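# Place the graduated cylinder upright in the cart's top tray

## Task

Pick up the graduated cylinder on the bench that has shelves and set it standing upright in the cart's top tray. At the end its base must touch the tray floor directly, not sit on another cylinder's base, and every other cylinder must still be upright inside the tray. The task fails if any graduated cylinder tips over or touches the room floor, or, since they are glass, if one drops more than a few centimetres or is struck hard. It also fails if any bottle or jar is left toppled, or if the robot falls over or finishes leaning.

## Robot and tools

ROBOT. TidyBot++: a wheeled base 0.54 m long, 0.50 m wide and 0.38 m tall on four powered casters, carrying a single seven-joint arm with a two-finger gripper. The shoulder sits 0.12 m ahead of the base centre and 0.68 m above the floor. Segments: upper arm 0.42 m, forearm 0.31 m, wrist to hand point 0.31 m. At the start the arm is folded with the hand pointing down and sticks out up to 0.08 m ahead of the base. Cameras: base_camera is fixed on the base (pinhole, 644x364). wrist_camera rides on the hand and looks along it (fisheye, 644x476).

FRAMES. All lengths are in metres. Base frame: origin on the floor under the base centre, x ahead, y to the left, z up. hand_pose is reported in this frame and is the point midway between the finger pads. The hand's own z axis runs out along the fingers, and the fingers close along its y axis. The odometry frame is where the base frame was when the scene began. base_odometry gives x, y and heading (rad, left positive, -3.142 to 3.142). It counts wheel rotation, so wheel slip shows up as travel. base_tilt is in degrees, positive when leaning forward or to the right.

move: one action plus optional cameras and blocking. The action's parts start together.
- base: an object with any of translate_m (forward positive, -2 to 2 m), strafe_m (left positive, -2 to 2 m) and rotate_rad (counter-clockwise from above positive, -6.3 to 6.3 rad). These are offsets, measured along the base's axes as they are when the command starts, not poses.
- joints: an object keyed by joint_1_rad to joint_7_rad and gripper_pos. Each value is an absolute target, in radians for the joints. joint_2_rad is limited to ±2.249, joint_4_rad to ±2.579 and joint_6_rad to ±2.099. Joints 1, 3, 5 and 7 turn without limit but take the shorter way, so send steps smaller than half a turn. joint_1_rad positive turns the arm clockwise seen from above, which is the opposite of the base's heading sign. With the hand down, joint_7_rad at 1.57 opens the fingers toward the robot's left and right. gripper_pos runs from 0 (open) to 1 (closed), and the pad gap is about 85 x (1 - gripper_pos) mm.
- target: one list of seven numbers [x, y, z, qw, qx, qy, qz]. It is an absolute hand pose in the base frame: position in metres, then a unit quaternion. Alongside target, joints may contain only gripper_pos.
- speeds: caps for this action only. translate_m and strafe_m take 0.05 to 0.5 m/s; give a combined drive's speed under just one of them. rotate_rad takes 0.1 to 1.57 rad/s.
- cameras: a list of "base_camera", "wrist_camera" or "all". Leave it out for all cameras, or send [] for none.
- blocking: true or omitted returns once everything is at rest. false returns after about 0.5 s while motion continues; wait(0) then reports it in the "earlier move" line.
An unknown key makes the call invalid, and an out-of-range value gets it refused.

wait(seconds 0 to 10, cameras) lets the scene run and returns state and images. stop(cameras) brakes all running motions. zoom_image(camera, region [x0, y0, x1, y1]) enlarges part of that camera's latest image. Regions are in pixels from the top-left corner, at most 504 by 504. read_manual(section "licences") only returns licence text. finished_scene(scene = the current scene number) ends the scene for good; the goal must then hold with the robot idle.

RESULTS. "pictures" lists the cameras in the order of the images. "move" says done, or else the worst status. base_status, joint_status and hand_status can read moving, done, off_target (came to rest away from the target and may still be pushing), contact_stop, time_out, not_followed, stopped, torque_fault or limit_stop_at_motor_heat. "joint command not followed" or "pose unreachable" with "cause:" means a check blocked the arm, for example against self-collision. hand_target is where the joints' targets would put the hand. motor_effort gives % of the maximum, with the peak in brackets. on_its_own reports motion you did not command. ARM HIT, MOTOR HOT and OVER-TEMPERATURE FAULT lines are warnings. If a call is refused or an uncommanded stop appears, the rest of the calls in that reply are skipped; after an invalid call they still run.

ARM HANDLING. A target usually ends within about 3 cm and a few degrees of the pose. To fix the position, add (wanted minus hand_pose) to your last target. To hold still, resend hand_target, not hand_pose. The arm does not slow for obstacles and keeps pushing when blocked. Held loads make the arm sag, so correct for it, and never command a joint to the angle it currently reads while holding something. A hand pointing down reaches only about 0.94 m high, and only close to the base. Closed fingertips stick out about 20 mm past the hand point. Low, forward-pointing targets close in front of the base can miss or drive into the base.

GRIPPER. A close squeezes at about 100 to 150 N and keeps squeezing. off_target means something lies between the fingers; done at 1 means the grasp missed.

AVOID. Do not drop or release the glass cylinder while it is moving. Lower it gently until it rests on the tray floor, then open. Watch hand_pose stall and efforts shift, and confirm with wrist_camera. Keep away from the other cylinders and from bottles and jars. Do not drive or turn the base while the arm is snagged on something high, and do not swing a stretched arm sideways or reach far out from folded over nearby furniture: the robot can tip. Hard impacts cause a torque fault, which freezes the arm for 10 s. Avoid long holds at full stretch, which heat the motors. Drive slowly near furniture, and watch base_tilt and the images.

Each tool is called after "Call:" by a JSON object that holds its "op" and its "data".

## Session

Call:
{"op": "move", "data": {}}

Scene clock: 0.00 s.
base_odometry: x=+0.000 y=+0.000 heading=+0.000
base_tilt: forward=+0.0 right=-0.5
base_status: not commanded
joint_positions: joint_1_rad=-0.022 joint_2_rad=-0.322 joint_3_rad=+3.098 joint_4_rad=-2.558 joint_5_rad=+0.034 joint_6_rad=-0.850 joint_7_rad=+1.541 gripper_pos=+0.000
joint_status: not commanded
motor_effort: joint_1_rad=+1 joint_2_rad=-1 joint_3_rad=+0 joint_4_rad=+13 joint_5_rad=+1 joint_6_rad=+0 joint_7_rad=+0
hand_pose: x=+0.2502 y=+0.0004 z=+0.5761 quat_wxyz=(+0.019, +0.999, +0.028, +0.028) (m; base frame)
hand_target: x=+0.2499 y=+0.0003 z=+0.5759 quat_wxyz=(+0.019, +0.999, +0.028, +0.028) (m; base frame)
hand_status: not commanded
pictures: base_camera, wrist_camera

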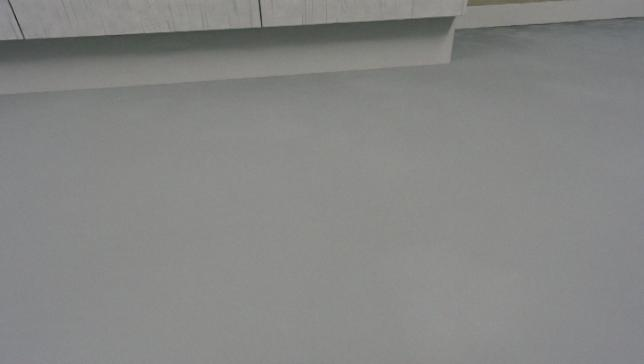

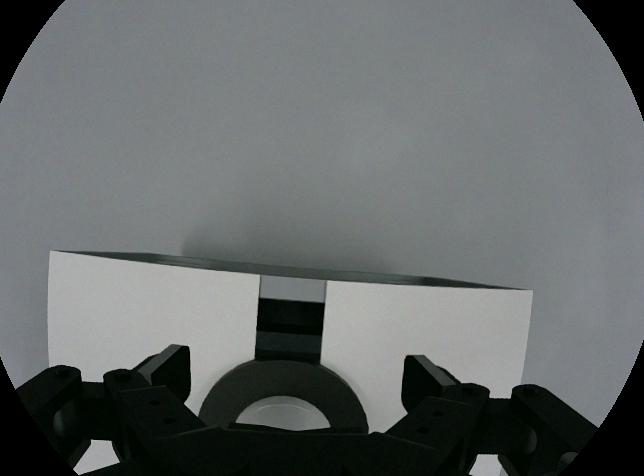

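Call:
{"op": "move", "data": {"joints": {"joint_1_rad":0,"joint_2_rad":-0.6,"joint_3_rad":3.14,"joint_4_rad":-2.2,"joint_5_rad":0,"joint_6_rad":-0.2,"joint_7_rad":1.57}}}

Call:
{"op": "move", "data": {"joints": {"joint_1_rad":1.3}}}

Call:
{"op": "move", "data": {"joints": {"joint_1_rad":2.6}}}

Call:
{"op": "move", "data": {"joints": {"joint_1_rad":3.9}}}

Call:
{"op": "move", "data": {"joints": {"joint_1_rad":5.1}}}

Scene clock: 7.07 s.
move: done
base_odometry: x=+0.000 y=+0.000 heading=+0.000
base_tilt: forward=+0.0 right=-0.6
base_status: not commanded
joint_positions: joint_1_rad=-0.016 joint_2_rad=-0.590 joint_3_rad=+3.127 joint_4_rad=-2.209 joint_5_rad=+0.034 joint_6_rad=-0.243 joint_7_rad=+1.541 gripper_pos=+0.000
joint_status: all done
motor_effort: joint_1_rad=+1(3) joint_2_rad=-1(4) joint_3_rad=+0(1) joint_4_rad=+22(23) joint_5_rad=+1(2) joint_6_rad=+8(8) joint_7_rad=+1(1)
hand_pose: x=+0.4968 y=+0.0117 z=+0.9269 quat_wxyz=(-0.001, +0.802, +0.013, +0.597) (m; base frame)
hand_target: x=+0.4988 y=+0.0021 z=+0.9492 quat_wxyz=(+0.000, +0.783, +0.000, +0.622) (m; base frame)
hand_status: not commanded
pictures: base_camera, wrist_camera

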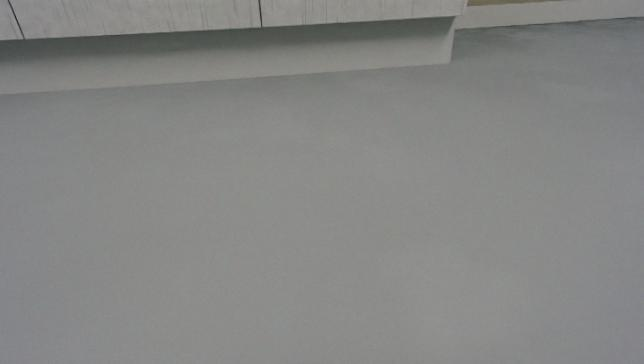

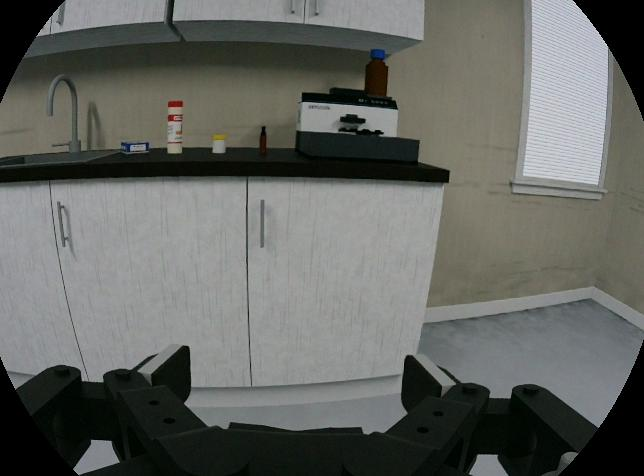

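Scene clock: 9.63 s.
move: done
base_odometry: x=+0.000 y=+0.000 heading=+0.000
base_tilt: forward=+0.0 right=-0.6
base_status: not commanded
joint_positions: joint_1_rad=+1.284 joint_2_rad=-0.590 joint_3_rad=+3.130 joint_4_rad=-2.209 joint_5_rad=+0.034 joint_6_rad=-0.240 joint_7_rad=+1.541 gripper_pos=+0.000
joint_status: all done
motor_effort: joint_1_rad=+0(2) joint_2_rad=-1(1) joint_3_rad=+0(1) joint_4_rad=+22(23) joint_5_rad=+0(2) joint_6_rad=+8(8) joint_7_rad=+0(2)
hand_pose: x=+0.2298 y=-0.3617 z=+0.9277 quat_wxyz=(+0.361, +0.644, -0.476, +0.477) (m; base frame)
hand_target: x=+0.2226 y=-0.3654 z=+0.9492 quat_wxyz=(+0.376, +0.624, -0.474, +0.495) (m; base frame)
hand_status: not commanded
pictures: base_camera, wrist_camera

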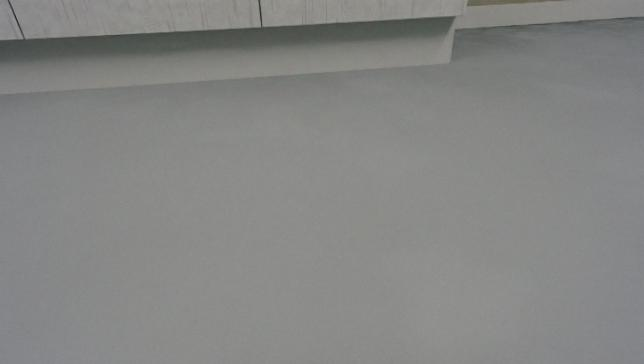

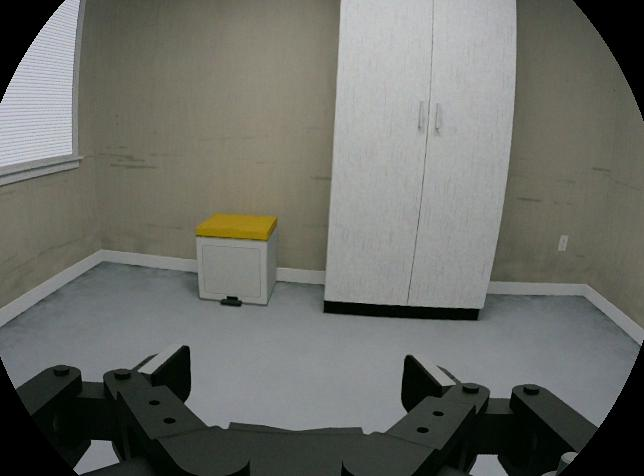

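Scene clock: 12.20 s.
move: done
base_odometry: x=+0.000 y=+0.000 heading=+0.000
base_tilt: forward=+0.0 right=-0.6
base_status: not commanded
joint_positions: joint_1_rad=+2.584 joint_2_rad=-0.590 joint_3_rad=+3.131 joint_4_rad=-2.209 joint_5_rad=+0.034 joint_6_rad=-0.240 joint_7_rad=+1.541 gripper_pos=+0.000
joint_status: all done
motor_effort: joint_1_rad=+1(3) joint_2_rad=-1(1) joint_3_rad=+0(1) joint_4_rad=+22(23) joint_5_rad=+1(2) joint_6_rad=+8(8) joint_7_rad=+1(2)
hand_pose: x=-0.2002 y=-0.2031 z=+0.9278 quat_wxyz=(+0.576, +0.224, -0.769, +0.161) (m; base frame)
hand_target: x=-0.2054 y=-0.1976 z=+0.9492 quat_wxyz=(+0.599, +0.210, -0.755, +0.167) (m; base frame)
hand_status: not commanded
pictures: base_camera, wrist_camera

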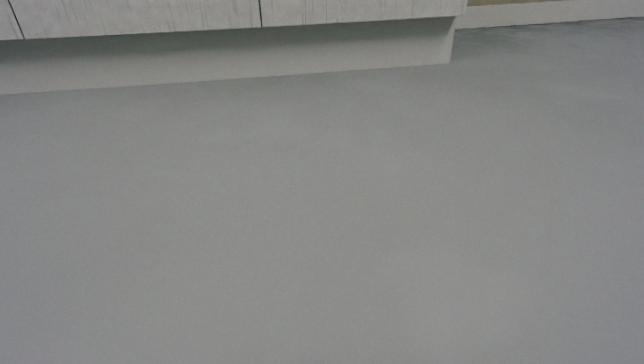

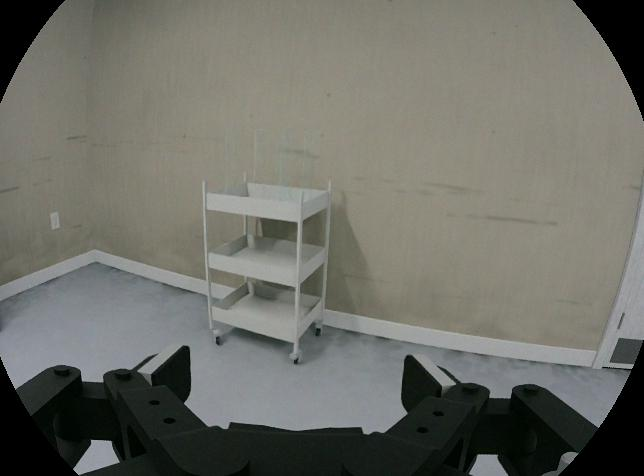

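Scene clock: 14.77 s.
move: done
base_odometry: x=+0.000 y=+0.000 heading=+0.000
base_tilt: forward=+0.0 right=-0.6
base_status: not commanded
joint_positions: joint_1_rad=+3.884 joint_2_rad=-0.590 joint_3_rad=+3.132 joint_4_rad=-2.209 joint_5_rad=+0.034 joint_6_rad=-0.240 joint_7_rad=+1.541 gripper_pos=+0.000
joint_status: all done
motor_effort: joint_1_rad=+0(2) joint_2_rad=-1(1) joint_3_rad=+0(1) joint_4_rad=+22(23) joint_5_rad=+2(2) joint_6_rad=+8(8) joint_7_rad=+1(1)
hand_pose: x=-0.1619 y=+0.2535 z=+0.9279 quat_wxyz=(+0.556, -0.287, -0.748, -0.221) (m; base frame)
hand_target: x=-0.1581 y=+0.2597 z=+0.9492 quat_wxyz=(+0.578, -0.290, -0.728, -0.230) (m; base frame)
hand_status: not commanded
pictures: base_camera, wrist_camera

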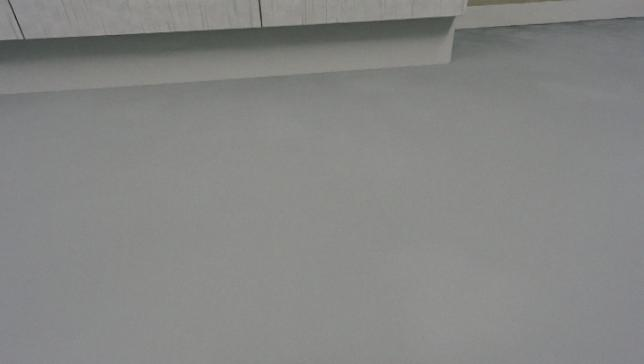

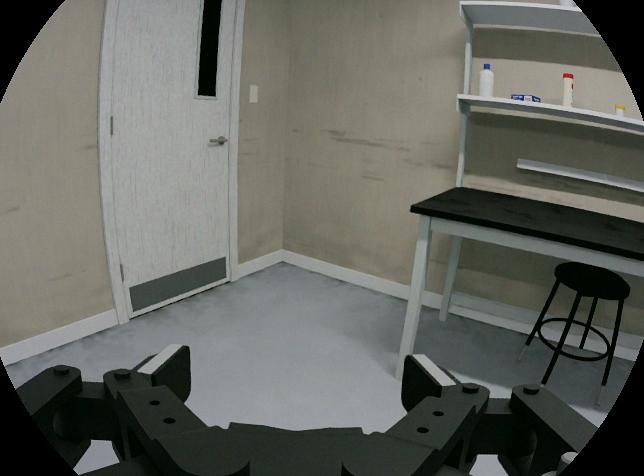

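Scene clock: 17.23 s.
move: done
base_odometry: x=+0.000 y=+0.000 heading=+0.000
base_tilt: forward=+0.0 right=-0.5
base_status: not commanded
joint_positions: joint_1_rad=+5.084 joint_2_rad=-0.590 joint_3_rad=+3.132 joint_4_rad=-2.209 joint_5_rad=+0.034 joint_6_rad=-0.240 joint_7_rad=+1.541 gripper_pos=+0.000
joint_status: all done
motor_effort: joint_1_rad=+2(2) joint_2_rad=-1(1) joint_3_rad=+0(1) joint_4_rad=+22(23) joint_5_rad=+1(2) joint_6_rad=+8(9) joint_7_rad=+1(1)
hand_pose: x=+0.2537 y=+0.3536 z=+0.9279 quat_wxyz=(+0.335, -0.660, -0.455, -0.496) (m; base frame)
hand_target: x=+0.2606 y=+0.3524 z=+0.9492 quat_wxyz=(+0.347, -0.650, -0.437, -0.516) (m; base frame)
hand_status: not commanded
pictures: base_camera, wrist_camera

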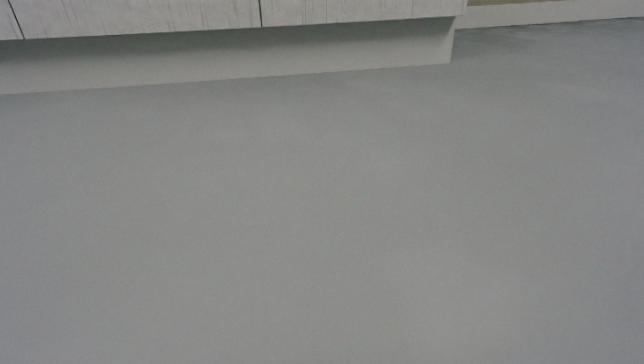

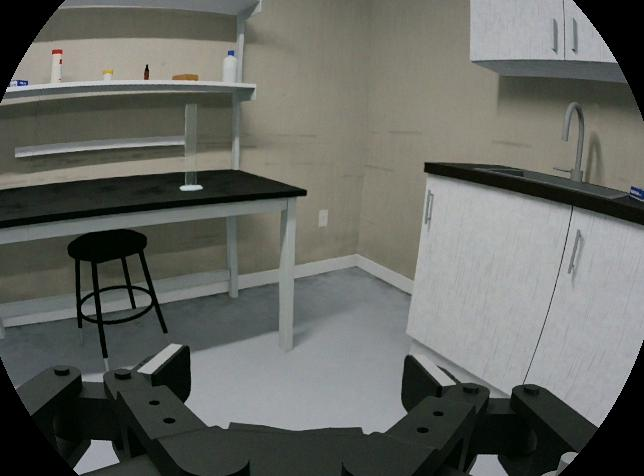

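Call:
{"op": "zoom_image", "data": {"camera": "wrist_camera", "region": [120, 40, 340, 240]}}

Call:
{"op": "move", "data": {"joints": {"joint_1_rad":4.6}, "cameras": ["wrist_camera"]}}

Scaled by 2.291.

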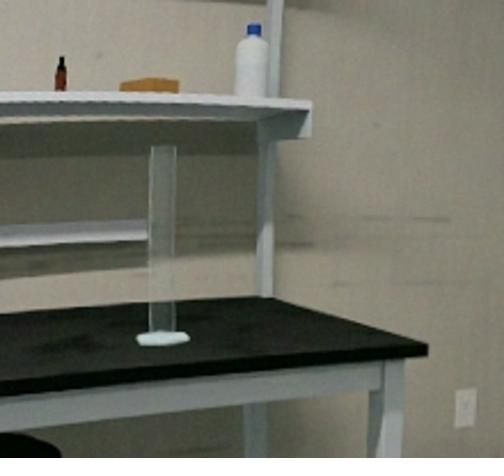

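Scene clock: 20.63 s.
move: done
base_odometry: x=+0.000 y=+0.000 heading=+0.000
base_tilt: forward=+0.0 right=-0.5
base_status: not commanded
joint_positions: joint_1_rad=+4.616 joint_2_rad=-0.590 joint_3_rad=+3.132 joint_4_rad=-2.209 joint_5_rad=+0.034 joint_6_rad=-0.239 joint_7_rad=+1.541 gripper_pos=+0.000
joint_status: all done
motor_effort: joint_1_rad=+0(2) joint_2_rad=-1(1) joint_3_rad=+0(1) joint_4_rad=+22(23) joint_5_rad=+0(2) joint_6_rad=+8(8) joint_7_rad=+1(2)
hand_pose: x=+0.0795 y=+0.3763 z=+0.9279 quat_wxyz=(+0.441, -0.536, -0.595, -0.405) (m; base frame)
hand_target: x=+0.0743 y=+0.3772 z=+0.9492 quat_wxyz=(+0.464, -0.522, -0.584, -0.414) (m; base frame)
hand_status: not commanded
pictures: wrist_camera

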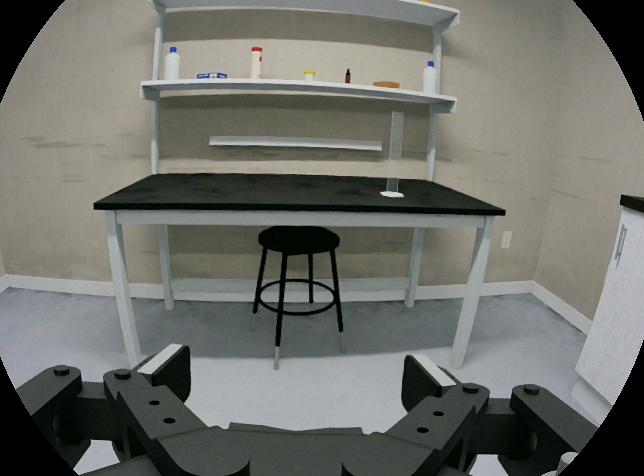

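Call:
{"op": "move", "data": {"base": {"rotate_rad":1.6}, "joints": {"joint_1_rad":6.283}, "cameras": []}}

Call:
{"op": "move", "data": {"base": {"translate_m":0.8,"strafe_m":-0.29}}}

Scene clock: 43.07 s.
move: done
base_odometry: x=+0.000 y=+0.000 heading=+1.599
base_tilt: forward=+0.0 right=-0.6
base_status: done
joint_positions: joint_1_rad=+6.267 joint_2_rad=-0.590 joint_3_rad=+3.133 joint_4_rad=-2.209 joint_5_rad=+0.034 joint_6_rad=-0.239 joint_7_rad=+1.541 gripper_pos=+0.000
joint_status: all done
motor_effort: joint_1_rad=+1(3) joint_2_rad=-1(2) joint_3_rad=+0(1) joint_4_rad=+22(23) joint_5_rad=+0(2) joint_6_rad=+8(8) joint_7_rad=+1(1)
hand_pose: x=+0.4973 y=+0.0088 z=+0.9281 quat_wxyz=(+0.001, -0.801, -0.009, -0.599) (m; base frame)
hand_target: x=+0.4988 y=+0.0022 z=+0.9492 quat_wxyz=(+0.000, -0.783, -0.001, -0.622) (m; base frame)
hand_status: not commanded
pictures: none
No camera images: "cameras" was empty.

Scene clock: 46.03 s.
move: done
base_odometry: x=+0.268 y=+0.808 heading=+1.600
base_tilt: forward=+0.0 right=-0.5
base_status: done
joint_positions: joint_1_rad=+6.268 joint_2_rad=-0.594 joint_3_rad=+3.133 joint_4_rad=-2.209 joint_5_rad=+0.034 joint_6_rad=-0.238 joint_7_rad=+1.541 gripper_pos=+0.000
joint_status: not commanded
motor_effort: joint_1_rad=+1(1) joint_2_rad=+0(3) joint_3_rad=+0(1) joint_4_rad=+22(23) joint_5_rad=+0(2) joint_6_rad=+8(9) joint_7_rad=+0(1)
hand_pose: x=+0.4963 y=+0.0086 z=+0.9302 quat_wxyz=(+0.001, -0.799, -0.009, -0.601) (m; base frame)
hand_target: x=+0.4988 y=+0.0022 z=+0.9492 quat_wxyz=(+0.000, -0.783, -0.001, -0.622) (m; base frame)
hand_status: not commanded
pictures: base_camera, wrist_camera

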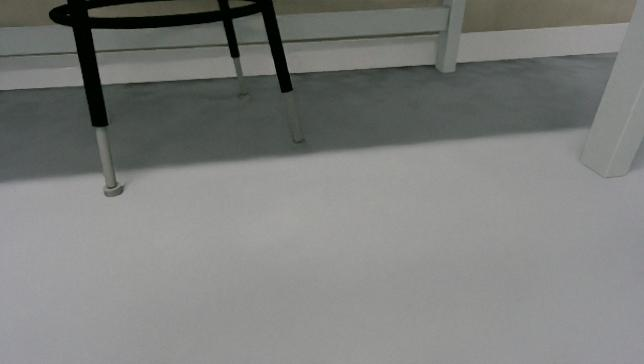

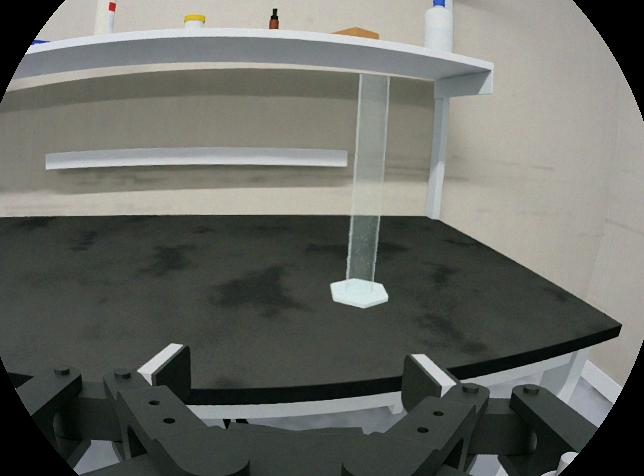

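Call:
{"op": "move", "data": {"base": {"strafe_m":-0.07}, "joints": {"joint_1_rad":6.283,"joint_2_rad":-0.1,"joint_3_rad":3.14,"joint_4_rad":-2.168,"joint_5_rad":0,"joint_6_rad":0.54,"joint_7_rad":1.57}}}

Scene clock: 65.23 s.
move: done
base_odometry: x=+0.338 y=+0.810 heading=+1.600
base_tilt: forward=+0.0 right=-0.5
base_status: done
joint_positions: joint_1_rad=+6.269 joint_2_rad=-0.117 joint_3_rad=+3.138 joint_4_rad=-2.183 joint_5_rad=+0.034 joint_6_rad=+0.498 joint_7_rad=+1.541 gripper_pos=+0.000
joint_status: all done
motor_effort: joint_1_rad=+1(2) joint_2_rad=-15(16) joint_3_rad=-1(3) joint_4_rad=+20(23) joint_5_rad=+1(2) joint_6_rad=+9(9) joint_7_rad=+0(2)
hand_pose: x=+0.6575 y=+0.0157 z=+0.9512 quat_wxyz=(+0.012, -0.706, -0.012, -0.708) (m; base frame)
hand_target: x=+0.6643 y=+0.0023 z=+0.9639 quat_wxyz=(+0.001, -0.692, +0.000, -0.722) (m; base frame)
hand_status: not commanded
pictures: base_camera, wrist_camera

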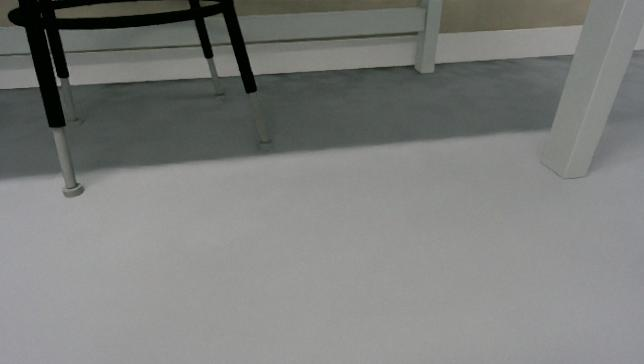

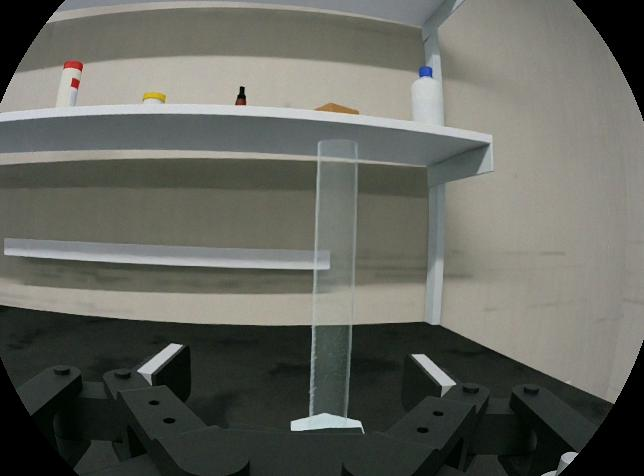

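Call:
{"op": "move", "data": {"base": {"strafe_m":-0.03,"translate_m":0.15}, "joints": {"joint_1_rad":6.297,"joint_5_rad":-0.034,"joint_7_rad":1.6,"joint_2_rad":-0.1,"joint_4_rad":-2.168,"joint_6_rad":0.53,"joint_3_rad":3.14}}}

Scene clock: 80.53 s.
move: done
base_odometry: x=+0.364 y=+0.961 heading=+1.600
base_tilt: forward=+0.0 right=-0.6
base_status: done
joint_positions: joint_1_rad=+6.283 joint_2_rad=-0.108 joint_3_rad=+3.138 joint_4_rad=-2.179 joint_5_rad=+0.011 joint_6_rad=+0.500 joint_7_rad=+1.559 gripper_pos=+0.000
joint_status: all done
motor_effort: joint_1_rad=+1(2) joint_2_rad=-15(17) joint_3_rad=+0(1) joint_4_rad=+20(22) joint_5_rad=+1(2) joint_6_rad=+8(9) joint_7_rad=+0(2)
hand_pose: x=+0.6607 y=+0.0048 z=+0.9496 quat_wxyz=(+0.004, -0.707, -0.002, -0.707) (m; base frame)
hand_target: x=+0.6643 y=-0.0106 z=+0.9607 quat_wxyz=(-0.010, -0.695, +0.010, -0.718) (m; base frame)
hand_status: not commanded
pictures: base_camera, wrist_camera

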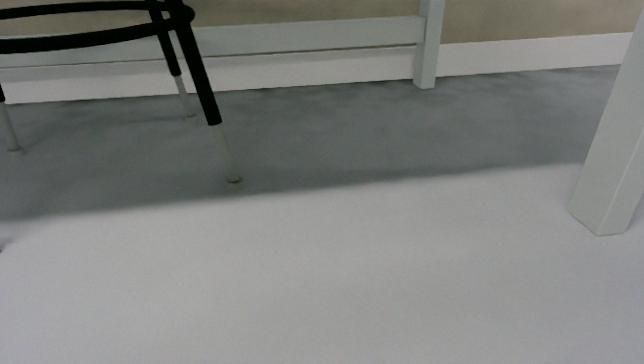

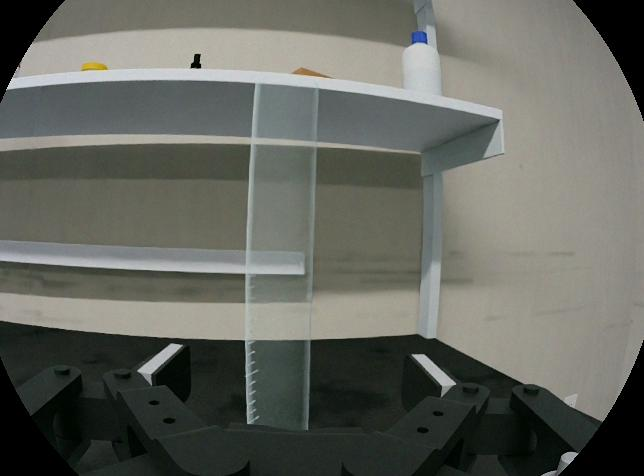

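Call:
{"op": "move", "data": {"base": {"strafe_m":0.017,"translate_m":0.07}, "cameras": ["wrist_camera"]}}

Scene clock: 91.03 s.
move: done
base_odometry: x=+0.345 y=+1.031 heading=+1.599
base_tilt: forward=+0.0 right=-0.7
base_status: done
joint_positions: joint_1_rad=+6.284 joint_2_rad=-0.104 joint_3_rad=+3.138 joint_4_rad=-2.177 joint_5_rad=+0.011 joint_6_rad=+0.500 joint_7_rad=+1.559 gripper_pos=+0.000
joint_status: not commanded
motor_effort: joint_1_rad=+1(2) joint_2_rad=-15(18) joint_3_rad=-1(2) joint_4_rad=+20(21) joint_5_rad=+2(2) joint_6_rad=+8(9) joint_7_rad=+1(1)
hand_pose: x=+0.6620 y=+0.0045 z=+0.9483 quat_wxyz=(+0.003, -0.708, -0.002, -0.706) (m; base frame)
hand_target: x=+0.6643 y=-0.0106 z=+0.9607 quat_wxyz=(-0.010, -0.695, +0.010, -0.718) (m; base frame)
hand_status: not commanded
pictures: wrist_camera

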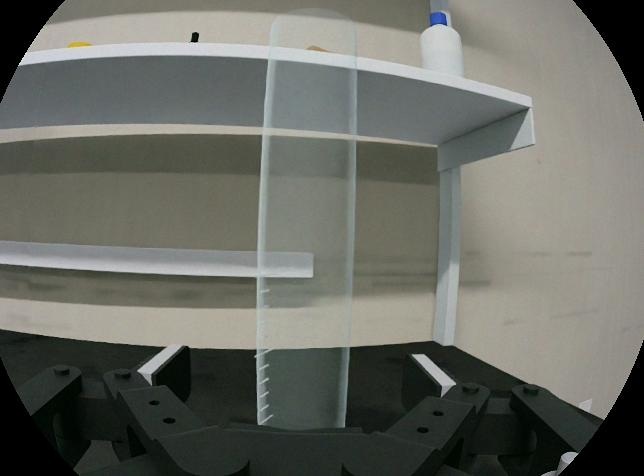

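Call:
{"op": "move", "data": {"base": {"strafe_m":-0.002,"translate_m":0.038}, "cameras": ["wrist_camera"]}}

Scene clock: 95.73 s.
move: done
base_odometry: x=+0.345 y=+1.069 heading=+1.600
base_tilt: forward=+0.0 right=-0.6
base_status: done
joint_positions: joint_1_rad=+6.284 joint_2_rad=-0.102 joint_3_rad=+3.138 joint_4_rad=-2.176 joint_5_rad=+0.011 joint_6_rad=+0.500 joint_7_rad=+1.559 gripper_pos=+0.000
joint_status: not commanded
motor_effort: joint_1_rad=+1(2) joint_2_rad=-15(18) joint_3_rad=-1(2) joint_4_rad=+20(21) joint_5_rad=+0(2) joint_6_rad=+8(9) joint_7_rad=+1(2)
hand_pose: x=+0.6627 y=+0.0044 z=+0.9478 quat_wxyz=(+0.003, -0.708, -0.002, -0.706) (m; base frame)
hand_target: x=+0.6643 y=-0.0106 z=+0.9607 quat_wxyz=(-0.010, -0.695, +0.010, -0.718) (m; base frame)
hand_status: not commanded
pictures: wrist_camera

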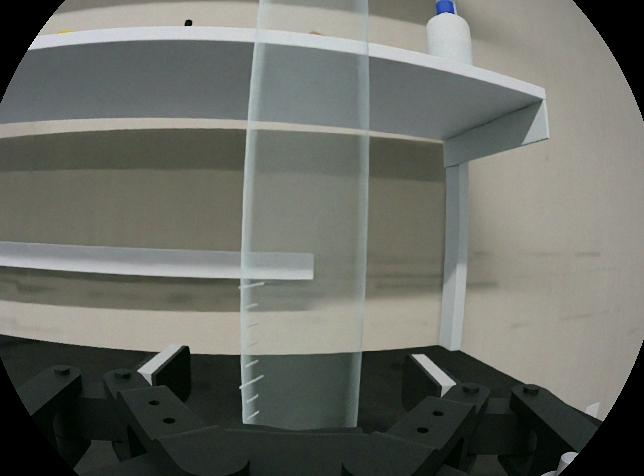

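Call:
{"op": "move", "data": {"base": {"translate_m":0.006}, "joints": {"gripper_pos":0.42}, "cameras": ["wrist_camera"]}}

Scene clock: 100.00 s.
move: done
base_odometry: x=+0.345 y=+1.075 heading=+1.600
base_tilt: forward=+0.0 right=-0.5
base_status: done
joint_positions: joint_1_rad=+6.284 joint_2_rad=-0.103 joint_3_rad=+3.138 joint_4_rad=-2.176 joint_5_rad=+0.011 joint_6_rad=+0.500 joint_7_rad=+1.559 gripper_pos=+0.420
joint_status: all done
motor_effort: joint_1_rad=+1(1) joint_2_rad=-15(19) joint_3_rad=-1(1) joint_4_rad=+20(21) joint_5_rad=+1(1) joint_6_rad=+8(9) joint_7_rad=+1(1)
hand_pose: x=+0.6626 y=+0.0043 z=+0.9482 quat_wxyz=(+0.003, -0.708, -0.002, -0.706) (m; base frame)
hand_target: x=+0.6643 y=-0.0106 z=+0.9607 quat_wxyz=(-0.010, -0.695, +0.010, -0.718) (m; base frame)
hand_status: not commanded
pictures: wrist_camera

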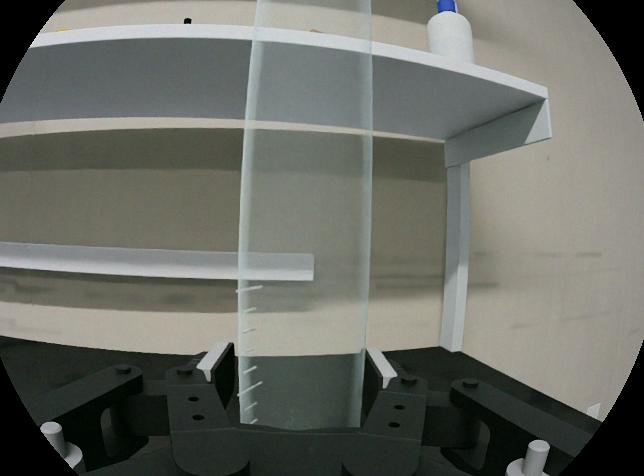

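Call:
{"op": "move", "data": {"joints": {"gripper_pos":0.56}, "cameras": ["wrist_camera"]}}

Scene clock: 101.77 s.
move: done
base_odometry: x=+0.345 y=+1.075 heading=+1.600
base_tilt: forward=+0.0 right=-0.5
base_status: not commanded
joint_positions: joint_1_rad=+6.284 joint_2_rad=-0.103 joint_3_rad=+3.138 joint_4_rad=-2.176 joint_5_rad=+0.011 joint_6_rad=+0.500 joint_7_rad=+1.559 gripper_pos=+0.543
joint_status: all done
motor_effort: joint_1_rad=+1(1) joint_2_rad=-15(15) joint_3_rad=-1(1) joint_4_rad=+20(21) joint_5_rad=+0(2) joint_6_rad=+8(9) joint_7_rad=+0(1)
hand_pose: x=+0.6626 y=+0.0043 z=+0.9482 quat_wxyz=(+0.003, -0.708, -0.002, -0.706) (m; base frame)
hand_target: x=+0.6643 y=-0.0106 z=+0.9607 quat_wxyz=(-0.010, -0.695, +0.010, -0.718) (m; base frame)
hand_status: not commanded
pictures: wrist_camera

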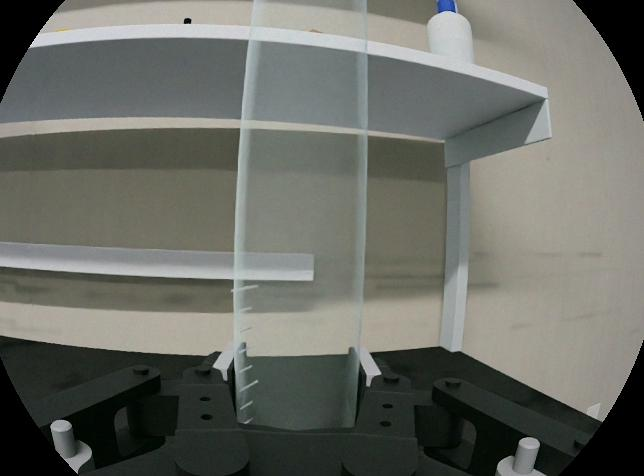

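Call:
{"op": "move", "data": {"joints": {"gripper_pos":0.75}, "cameras": []}}

Call:
{"op": "move", "data": {"joints": {"joint_2_rad":-0.128,"joint_4_rad":-2.09,"joint_6_rad":0.43}, "cameras": ["wrist_camera"]}}

Scene clock: 113.73 s.
move: off_target
base_odometry: x=+0.345 y=+1.075 heading=+1.600
base_tilt: forward=+0.0 right=-0.6
base_status: not commanded
joint_positions: joint_1_rad=+6.284 joint_2_rad=-0.103 joint_3_rad=+3.138 joint_4_rad=-2.176 joint_5_rad=+0.011 joint_6_rad=+0.500 joint_7_rad=+1.559 gripper_pos=+0.548
joint_status: gripper_pos off_target (ended at +0.548, target +0.750)
motor_effort: joint_1_rad=+0(2) joint_2_rad=-15(15) joint_3_rad=+0(1) joint_4_rad=+20(21) joint_5_rad=+0(1) joint_6_rad=+8(9) joint_7_rad=+1(1)
hand_pose: x=+0.6626 y=+0.0043 z=+0.9482 quat_wxyz=(+0.003, -0.708, -0.002, -0.706) (m; base frame)
hand_target: x=+0.6643 y=-0.0106 z=+0.9607 quat_wxyz=(-0.010, -0.695, +0.010, -0.718) (m; base frame)
hand_status: not commanded
pictures: none
No camera images: "cameras" was empty.

Scene clock: 114.63 s.
move: done
base_odometry: x=+0.345 y=+1.075 heading=+1.600
base_tilt: forward=+0.0 right=-0.5
base_status: not commanded
joint_positions: joint_1_rad=+6.284 joint_2_rad=-0.112 joint_3_rad=+3.138 joint_4_rad=-2.112 joint_5_rad=+0.011 joint_6_rad=+0.443 joint_7_rad=+1.559 gripper_pos=+0.548
joint_status: all done
motor_effort: joint_1_rad=+0(1) joint_2_rad=-18(19) joint_3_rad=+0(1) joint_4_rad=+23(25) joint_5_rad=+0(1) joint_6_rad=+10(10) joint_7_rad=+1(1)
hand_pose: x=+0.6691 y=+0.0041 z=+0.9735 quat_wxyz=(+0.003, -0.702, -0.002, -0.712) (m; base frame)
hand_target: x=+0.6668 y=-0.0097 z=+0.9913 quat_wxyz=(-0.009, -0.693, +0.010, -0.721) (m; base frame)
hand_status: not commanded
pictures: wrist_camera

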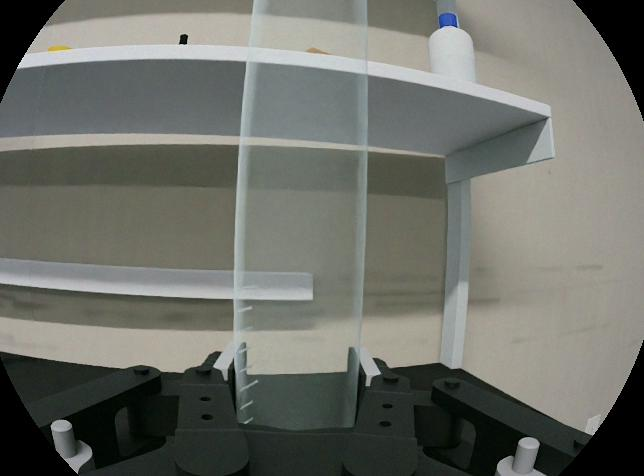

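Call:
{"op": "move", "data": {"base": {"translate_m":-0.5}, "speeds": {"translate_m":0.25}, "cameras": ["wrist_camera"]}}

Call:
{"op": "move", "data": {"joints": {"joint_2_rad":-0.181,"joint_4_rad":-1.952,"joint_6_rad":0.235}, "cameras": ["wrist_camera"]}}

Call:
{"op": "move", "data": {"base": {"rotate_rad":1.82}, "speeds": {"rotate_rad":0.8}, "cameras": ["wrist_camera"]}}

Scene clock: 130.53 s.
move: done
base_odometry: x=+0.360 y=+0.575 heading=+1.600
base_tilt: forward=+0.0 right=-0.5
base_status: done
joint_positions: joint_1_rad=+6.286 joint_2_rad=-0.121 joint_3_rad=+3.139 joint_4_rad=-2.111 joint_5_rad=+0.011 joint_6_rad=+0.443 joint_7_rad=+1.559 gripper_pos=+0.548
joint_status: not commanded
motor_effort: joint_1_rad=+0(3) joint_2_rad=-17(21) joint_3_rad=+0(2) joint_4_rad=+22(24) joint_5_rad=+0(2) joint_6_rad=+10(11) joint_7_rad=+0(2)
hand_pose: x=+0.6666 y=+0.0030 z=+0.9788 quat_wxyz=(+0.002, -0.699, -0.001, -0.715) (m; base frame)
hand_target: x=+0.6668 y=-0.0097 z=+0.9913 quat_wxyz=(-0.009, -0.693, +0.010, -0.721) (m; base frame)
hand_status: not commanded
pictures: wrist_camera

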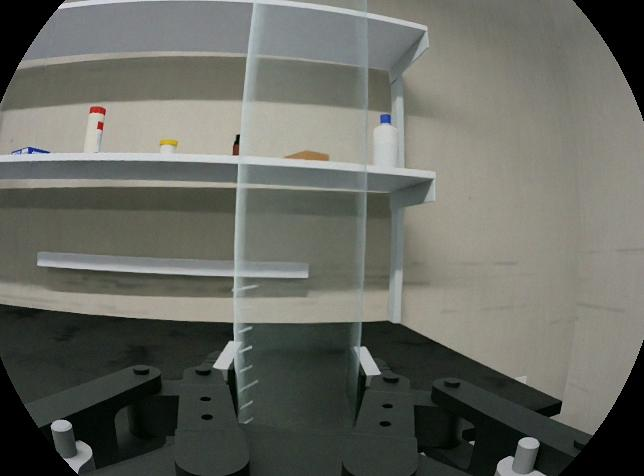

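Scene clock: 131.90 s.
move: done
base_odometry: x=+0.360 y=+0.575 heading=+1.600
base_tilt: forward=-0.1 right=-0.6
base_status: not commanded
joint_positions: joint_1_rad=+6.286 joint_2_rad=-0.169 joint_3_rad=+3.139 joint_4_rad=-1.972 joint_5_rad=+0.011 joint_6_rad=+0.267 joint_7_rad=+1.559 gripper_pos=+0.548
joint_status: all done
motor_effort: joint_1_rad=+1(2) joint_2_rad=-16(19) joint_3_rad=+0(1) joint_4_rad=+25(25) joint_5_rad=+1(2) joint_6_rad=+10(11) joint_7_rad=+1(1)
hand_pose: x=+0.6653 y=+0.0025 z=+1.0346 quat_wxyz=(+0.001, -0.695, -0.001, -0.719) (m; base frame)
hand_target: x=+0.6624 y=-0.0077 z=+1.0440 quat_wxyz=(-0.006, -0.695, +0.008, -0.719) (m; base frame)
hand_status: not commanded
pictures: wrist_camera

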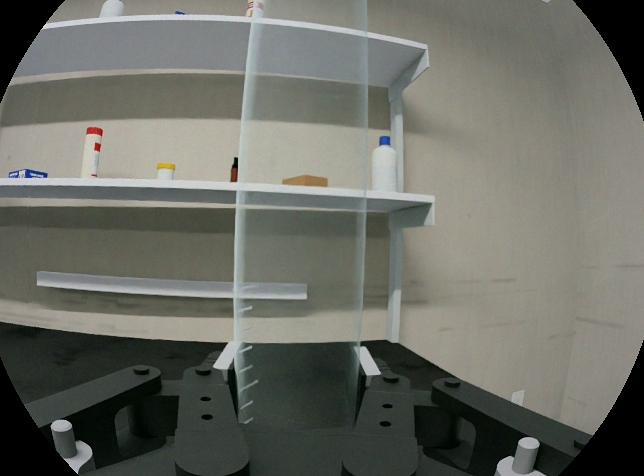

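Scene clock: 134.97 s.
move: done
base_odometry: x=+0.360 y=+0.575 heading=-2.864
base_tilt: forward=+0.0 right=-0.5
base_status: done
joint_positions: joint_1_rad=+6.292 joint_2_rad=-0.169 joint_3_rad=+3.137 joint_4_rad=-1.972 joint_5_rad=+0.011 joint_6_rad=+0.265 joint_7_rad=+1.559 gripper_pos=+0.548
joint_status: not commanded
motor_effort: joint_1_rad=+1(3) joint_2_rad=-16(18) joint_3_rad=-1(3) joint_4_rad=+24(25) joint_5_rad=+1(2) joint_6_rad=+10(11) joint_7_rad=+0(2)
hand_pose: x=+0.6653 y=+0.0000 z=+1.0340 quat_wxyz=(-0.001, -0.696, +0.001, -0.718) (m; base frame)
hand_target: x=+0.6624 y=-0.0077 z=+1.0440 quat_wxyz=(-0.006, -0.695, +0.008, -0.719) (m; base frame)
hand_status: not commanded
pictures: wrist_camera

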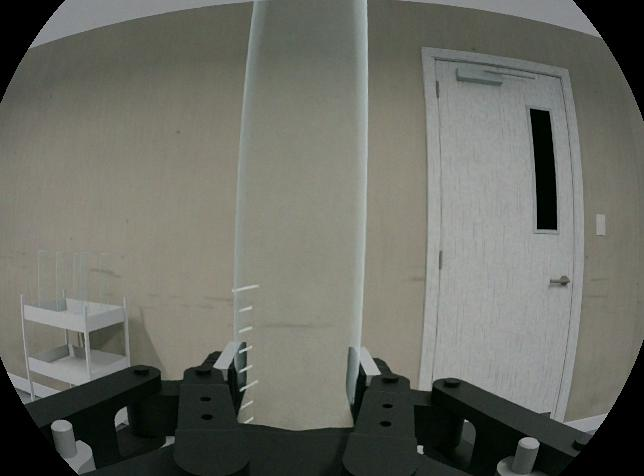

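Call:
{"op": "move", "data": {"base": {"translate_m":0.88,"strafe_m":1.2}, "speeds": {"translate_m":0.35}}}

Scene clock: 142.77 s.
move: done
base_odometry: x=-0.158 y=-0.820 heading=-2.864
base_tilt: forward=-0.1 right=-0.6
base_status: done
joint_positions: joint_1_rad=+6.292 joint_2_rad=-0.171 joint_3_rad=+3.139 joint_4_rad=-1.972 joint_5_rad=+0.011 joint_6_rad=+0.263 joint_7_rad=+1.559 gripper_pos=+0.548
joint_status: not commanded
motor_effort: joint_1_rad=+1(2) joint_2_rad=-16(20) joint_3_rad=+0(2) joint_4_rad=+24(25) joint_5_rad=+1(2) joint_6_rad=+9(11) joint_7_rad=+1(2)
hand_pose: x=+0.6644 y=-0.0010 z=+1.0350 quat_wxyz=(-0.001, -0.695, +0.001, -0.719) (m; base frame)
hand_target: x=+0.6624 y=-0.0077 z=+1.0440 quat_wxyz=(-0.006, -0.695, +0.008, -0.719) (m; base frame)
hand_status: not commanded
pictures: base_camera, wrist_camera

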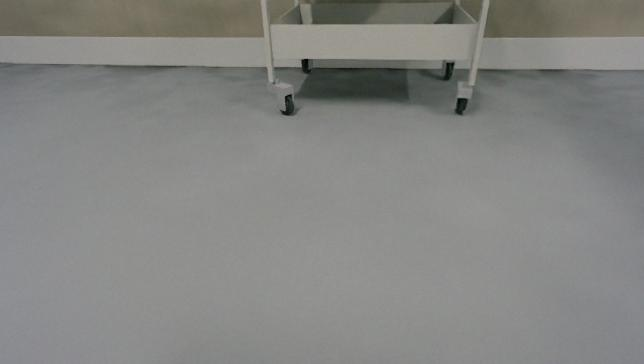

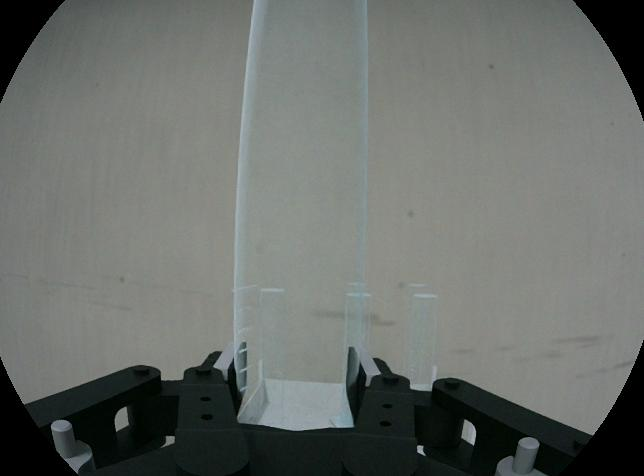

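Call:
{"op": "move", "data": {"joints": {"joint_6_rad":-0.3}, "cameras": ["wrist_camera"]}}

Call:
{"op": "zoom_image", "data": {"camera": "wrist_camera", "region": [180, 60, 500, 360]}}

Scene clock: 153.13 s.
move: done
base_odometry: x=-0.158 y=-0.820 heading=-2.864
base_tilt: forward=+0.0 right=-0.6
base_status: not commanded
joint_positions: joint_1_rad=+6.292 joint_2_rad=-0.173 joint_3_rad=+3.139 joint_4_rad=-1.964 joint_5_rad=+0.011 joint_6_rad=-0.269 joint_7_rad=+1.559 gripper_pos=+0.548
joint_status: all done
motor_effort: joint_1_rad=+0(2) joint_2_rad=-16(17) joint_3_rad=-1(1) joint_4_rad=+23(27) joint_5_rad=+1(2) joint_6_rad=+9(11) joint_7_rad=+0(1)
hand_pose: x=+0.6280 y=-0.0026 z=+0.8815 quat_wxyz=(-0.003, -0.857, +0.004, -0.515) (m; base frame)
hand_target: x=+0.6245 y=-0.0017 z=+0.8839 quat_wxyz=(+0.002, -0.860, +0.004, -0.510) (m; base frame)
hand_status: not commanded
pictures: wrist_camera

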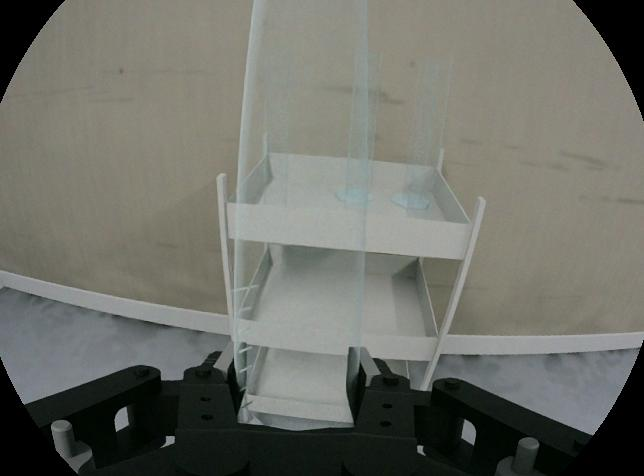

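Scaled by 1.575.

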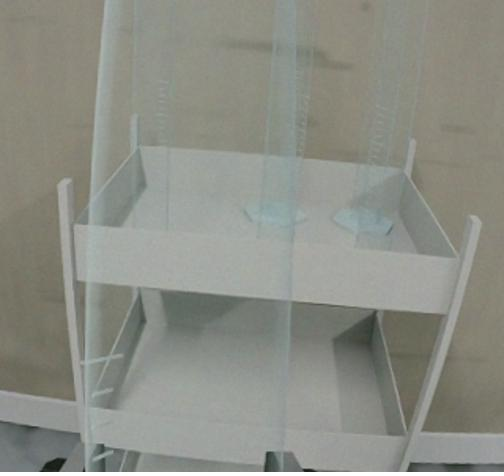

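Call:
{"op": "move", "data": {"base": {"strafe_m":0.22,"translate_m":0.15}, "joints": {"joint_2_rad":0,"joint_4_rad":-1.4,"joint_6_rad":-1.0}, "cameras": ["wrist_camera"]}}

Call:
{"op": "zoom_image", "data": {"camera": "wrist_camera", "region": [280, 0, 644, 360]}}

Scene clock: 162.83 s.
move: done
base_odometry: x=-0.242 y=-1.073 heading=-2.864
base_tilt: forward=+0.0 right=-0.5
base_status: done
joint_positions: joint_1_rad=+6.292 joint_2_rad=-0.012 joint_3_rad=+3.137 joint_4_rad=-1.424 joint_5_rad=+0.011 joint_6_rad=-0.962 joint_7_rad=+1.559 gripper_pos=+0.548
joint_status: all done
motor_effort: joint_1_rad=+0(3) joint_2_rad=-21(23) joint_3_rad=-1(2) joint_4_rad=+22(25) joint_5_rad=+1(2) joint_6_rad=+6(10) joint_7_rad=+0(1)
hand_pose: x=+0.6407 y=-0.0037 z=+0.9283 quat_wxyz=(-0.004, -0.927, +0.006, -0.375) (m; base frame)
hand_target: x=+0.6391 y=+0.0039 z=+0.9266 quat_wxyz=(+0.009, -0.932, -0.005, -0.363) (m; base frame)
hand_status: not commanded
pictures: wrist_camera

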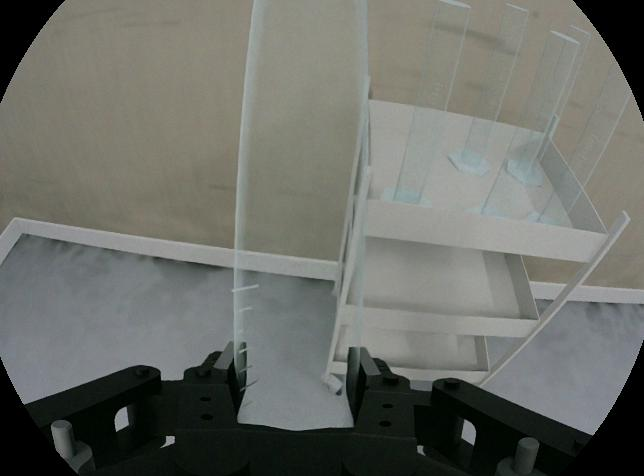

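Scaled by 1.385.

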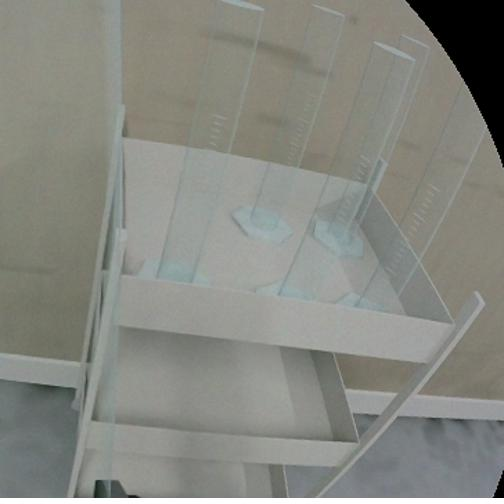

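Call:
{"op": "move", "data": {"base": {"strafe_m":0.95}, "speeds": {"strafe_m":0.4}, "cameras": ["wrist_camera"]}}

Call:
{"op": "move", "data": {"base": {"rotate_rad":-1.759}, "speeds": {"rotate_rad":0.8}}}

Scene clock: 236.17 s.
move: time_out
base_odometry: x=-0.025 y=-1.836 heading=-2.882
base_tilt: forward=+0.0 right=-0.6
base_status: strafe_m time_out (by the wheels' count: +0.794 of +0.950)
joint_positions: joint_1_rad=+6.293 joint_2_rad=-0.006 joint_3_rad=+3.139 joint_4_rad=-1.419 joint_5_rad=-0.007 joint_6_rad=-0.969 joint_7_rad=+1.560 gripper_pos=+0.549
joint_status: not commanded
motor_effort: joint_1_rad=+1(15) joint_2_rad=-21(28) joint_3_rad=+0(15) joint_4_rad=+23(24) joint_5_rad=+1(8) joint_6_rad=+6(8) joint_7_rad=+1(1)
hand_pose: x=+0.6411 y=-0.0005 z=+0.9264 quat_wxyz=(+0.004, -0.929, +0.009, -0.371) (m; base frame)
hand_target: x=+0.6391 y=+0.0039 z=+0.9266 quat_wxyz=(+0.009, -0.932, -0.005, -0.363) (m; base frame)
hand_status: not commanded
pictures: wrist_camera

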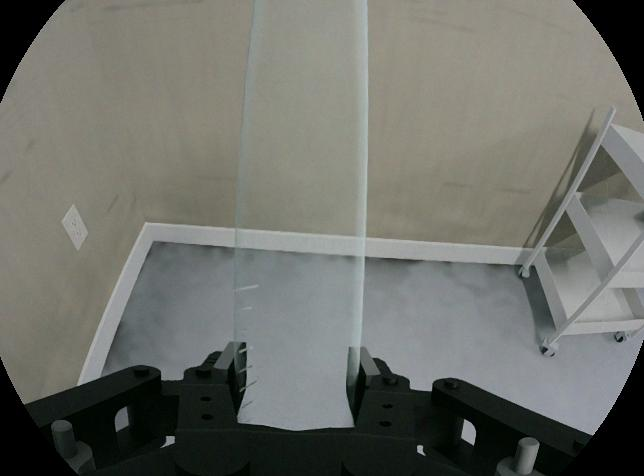

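not run: a stop that you did not command came earlier in this reply.

Call:
{"op": "move", "data": {"base": {"translate_m":0.27,"strafe_m":-0.24}, "speeds": {"translate_m":0.3}, "cameras": ["wrist_camera"]}}

Call:
{"op": "move", "data": {"base": {"rotate_rad":-1.741}, "speeds": {"rotate_rad":0.6}}}

Scene clock: 245.10 s.
move: done
base_odometry: x=-0.347 y=-1.674 heading=-2.882
base_tilt: forward=+0.0 right=-0.6
base_status: done
joint_positions: joint_1_rad=+6.294 joint_2_rad=-0.003 joint_3_rad=+3.139 joint_4_rad=-1.419 joint_5_rad=-0.007 joint_6_rad=-0.971 joint_7_rad=+1.560 gripper_pos=+0.549
joint_status: not commanded
motor_effort: joint_1_rad=+0(2) joint_2_rad=-21(23) joint_3_rad=-1(2) joint_4_rad=+22(23) joint_5_rad=+1(2) joint_6_rad=+6(7) joint_7_rad=+1(1)
hand_pose: x=+0.6416 y=-0.0007 z=+0.9247 quat_wxyz=(+0.004, -0.929, +0.009, -0.369) (m; base frame)
hand_target: x=+0.6391 y=+0.0039 z=+0.9266 quat_wxyz=(+0.009, -0.932, -0.005, -0.363) (m; base frame)
hand_status: not commanded
pictures: wrist_camera

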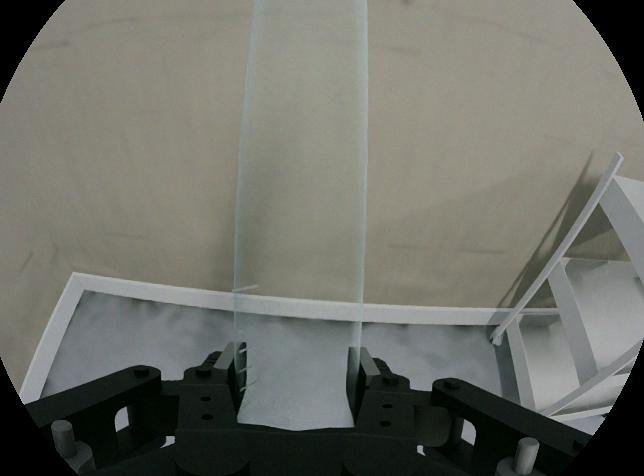

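Scene clock: 248.67 s.
move: done
base_odometry: x=-0.347 y=-1.673 heading=+1.661
base_tilt: forward=+0.0 right=-0.6
base_status: done
joint_positions: joint_1_rad=+6.296 joint_2_rad=-0.003 joint_3_rad=+3.142 joint_4_rad=-1.419 joint_5_rad=-0.007 joint_6_rad=-0.971 joint_7_rad=+1.560 gripper_pos=+0.549
joint_status: not commanded
motor_effort: joint_1_rad=+0(3) joint_2_rad=-21(23) joint_3_rad=+0(3) joint_4_rad=+23(23) joint_5_rad=+1(2) joint_6_rad=+6(7) joint_7_rad=+1(1)
hand_pose: x=+0.6417 y=-0.0040 z=+0.9247 quat_wxyz=(+0.003, -0.929, +0.012, -0.369) (m; base frame)
hand_target: x=+0.6391 y=+0.0039 z=+0.9266 quat_wxyz=(+0.009, -0.932, -0.005, -0.363) (m; base frame)
hand_status: not commanded
pictures: base_camera, wrist_camera

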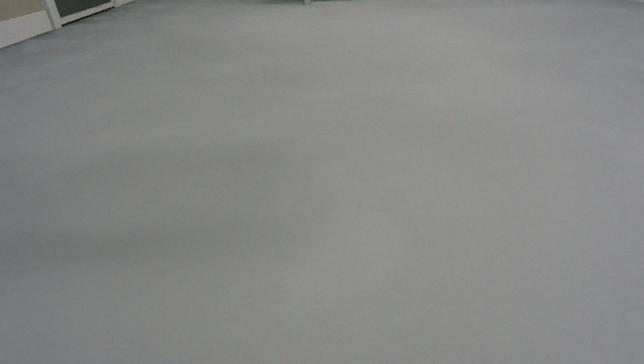

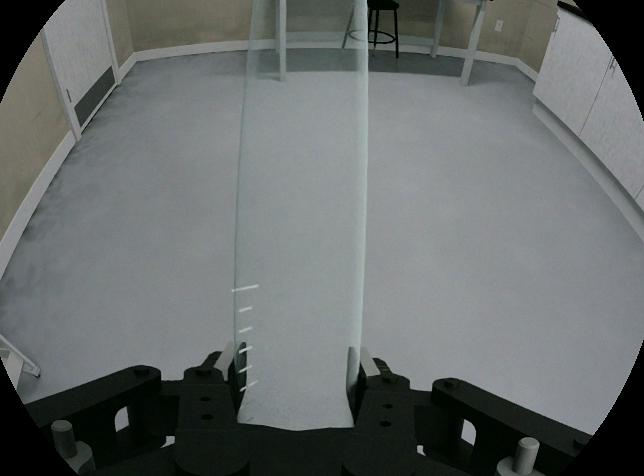

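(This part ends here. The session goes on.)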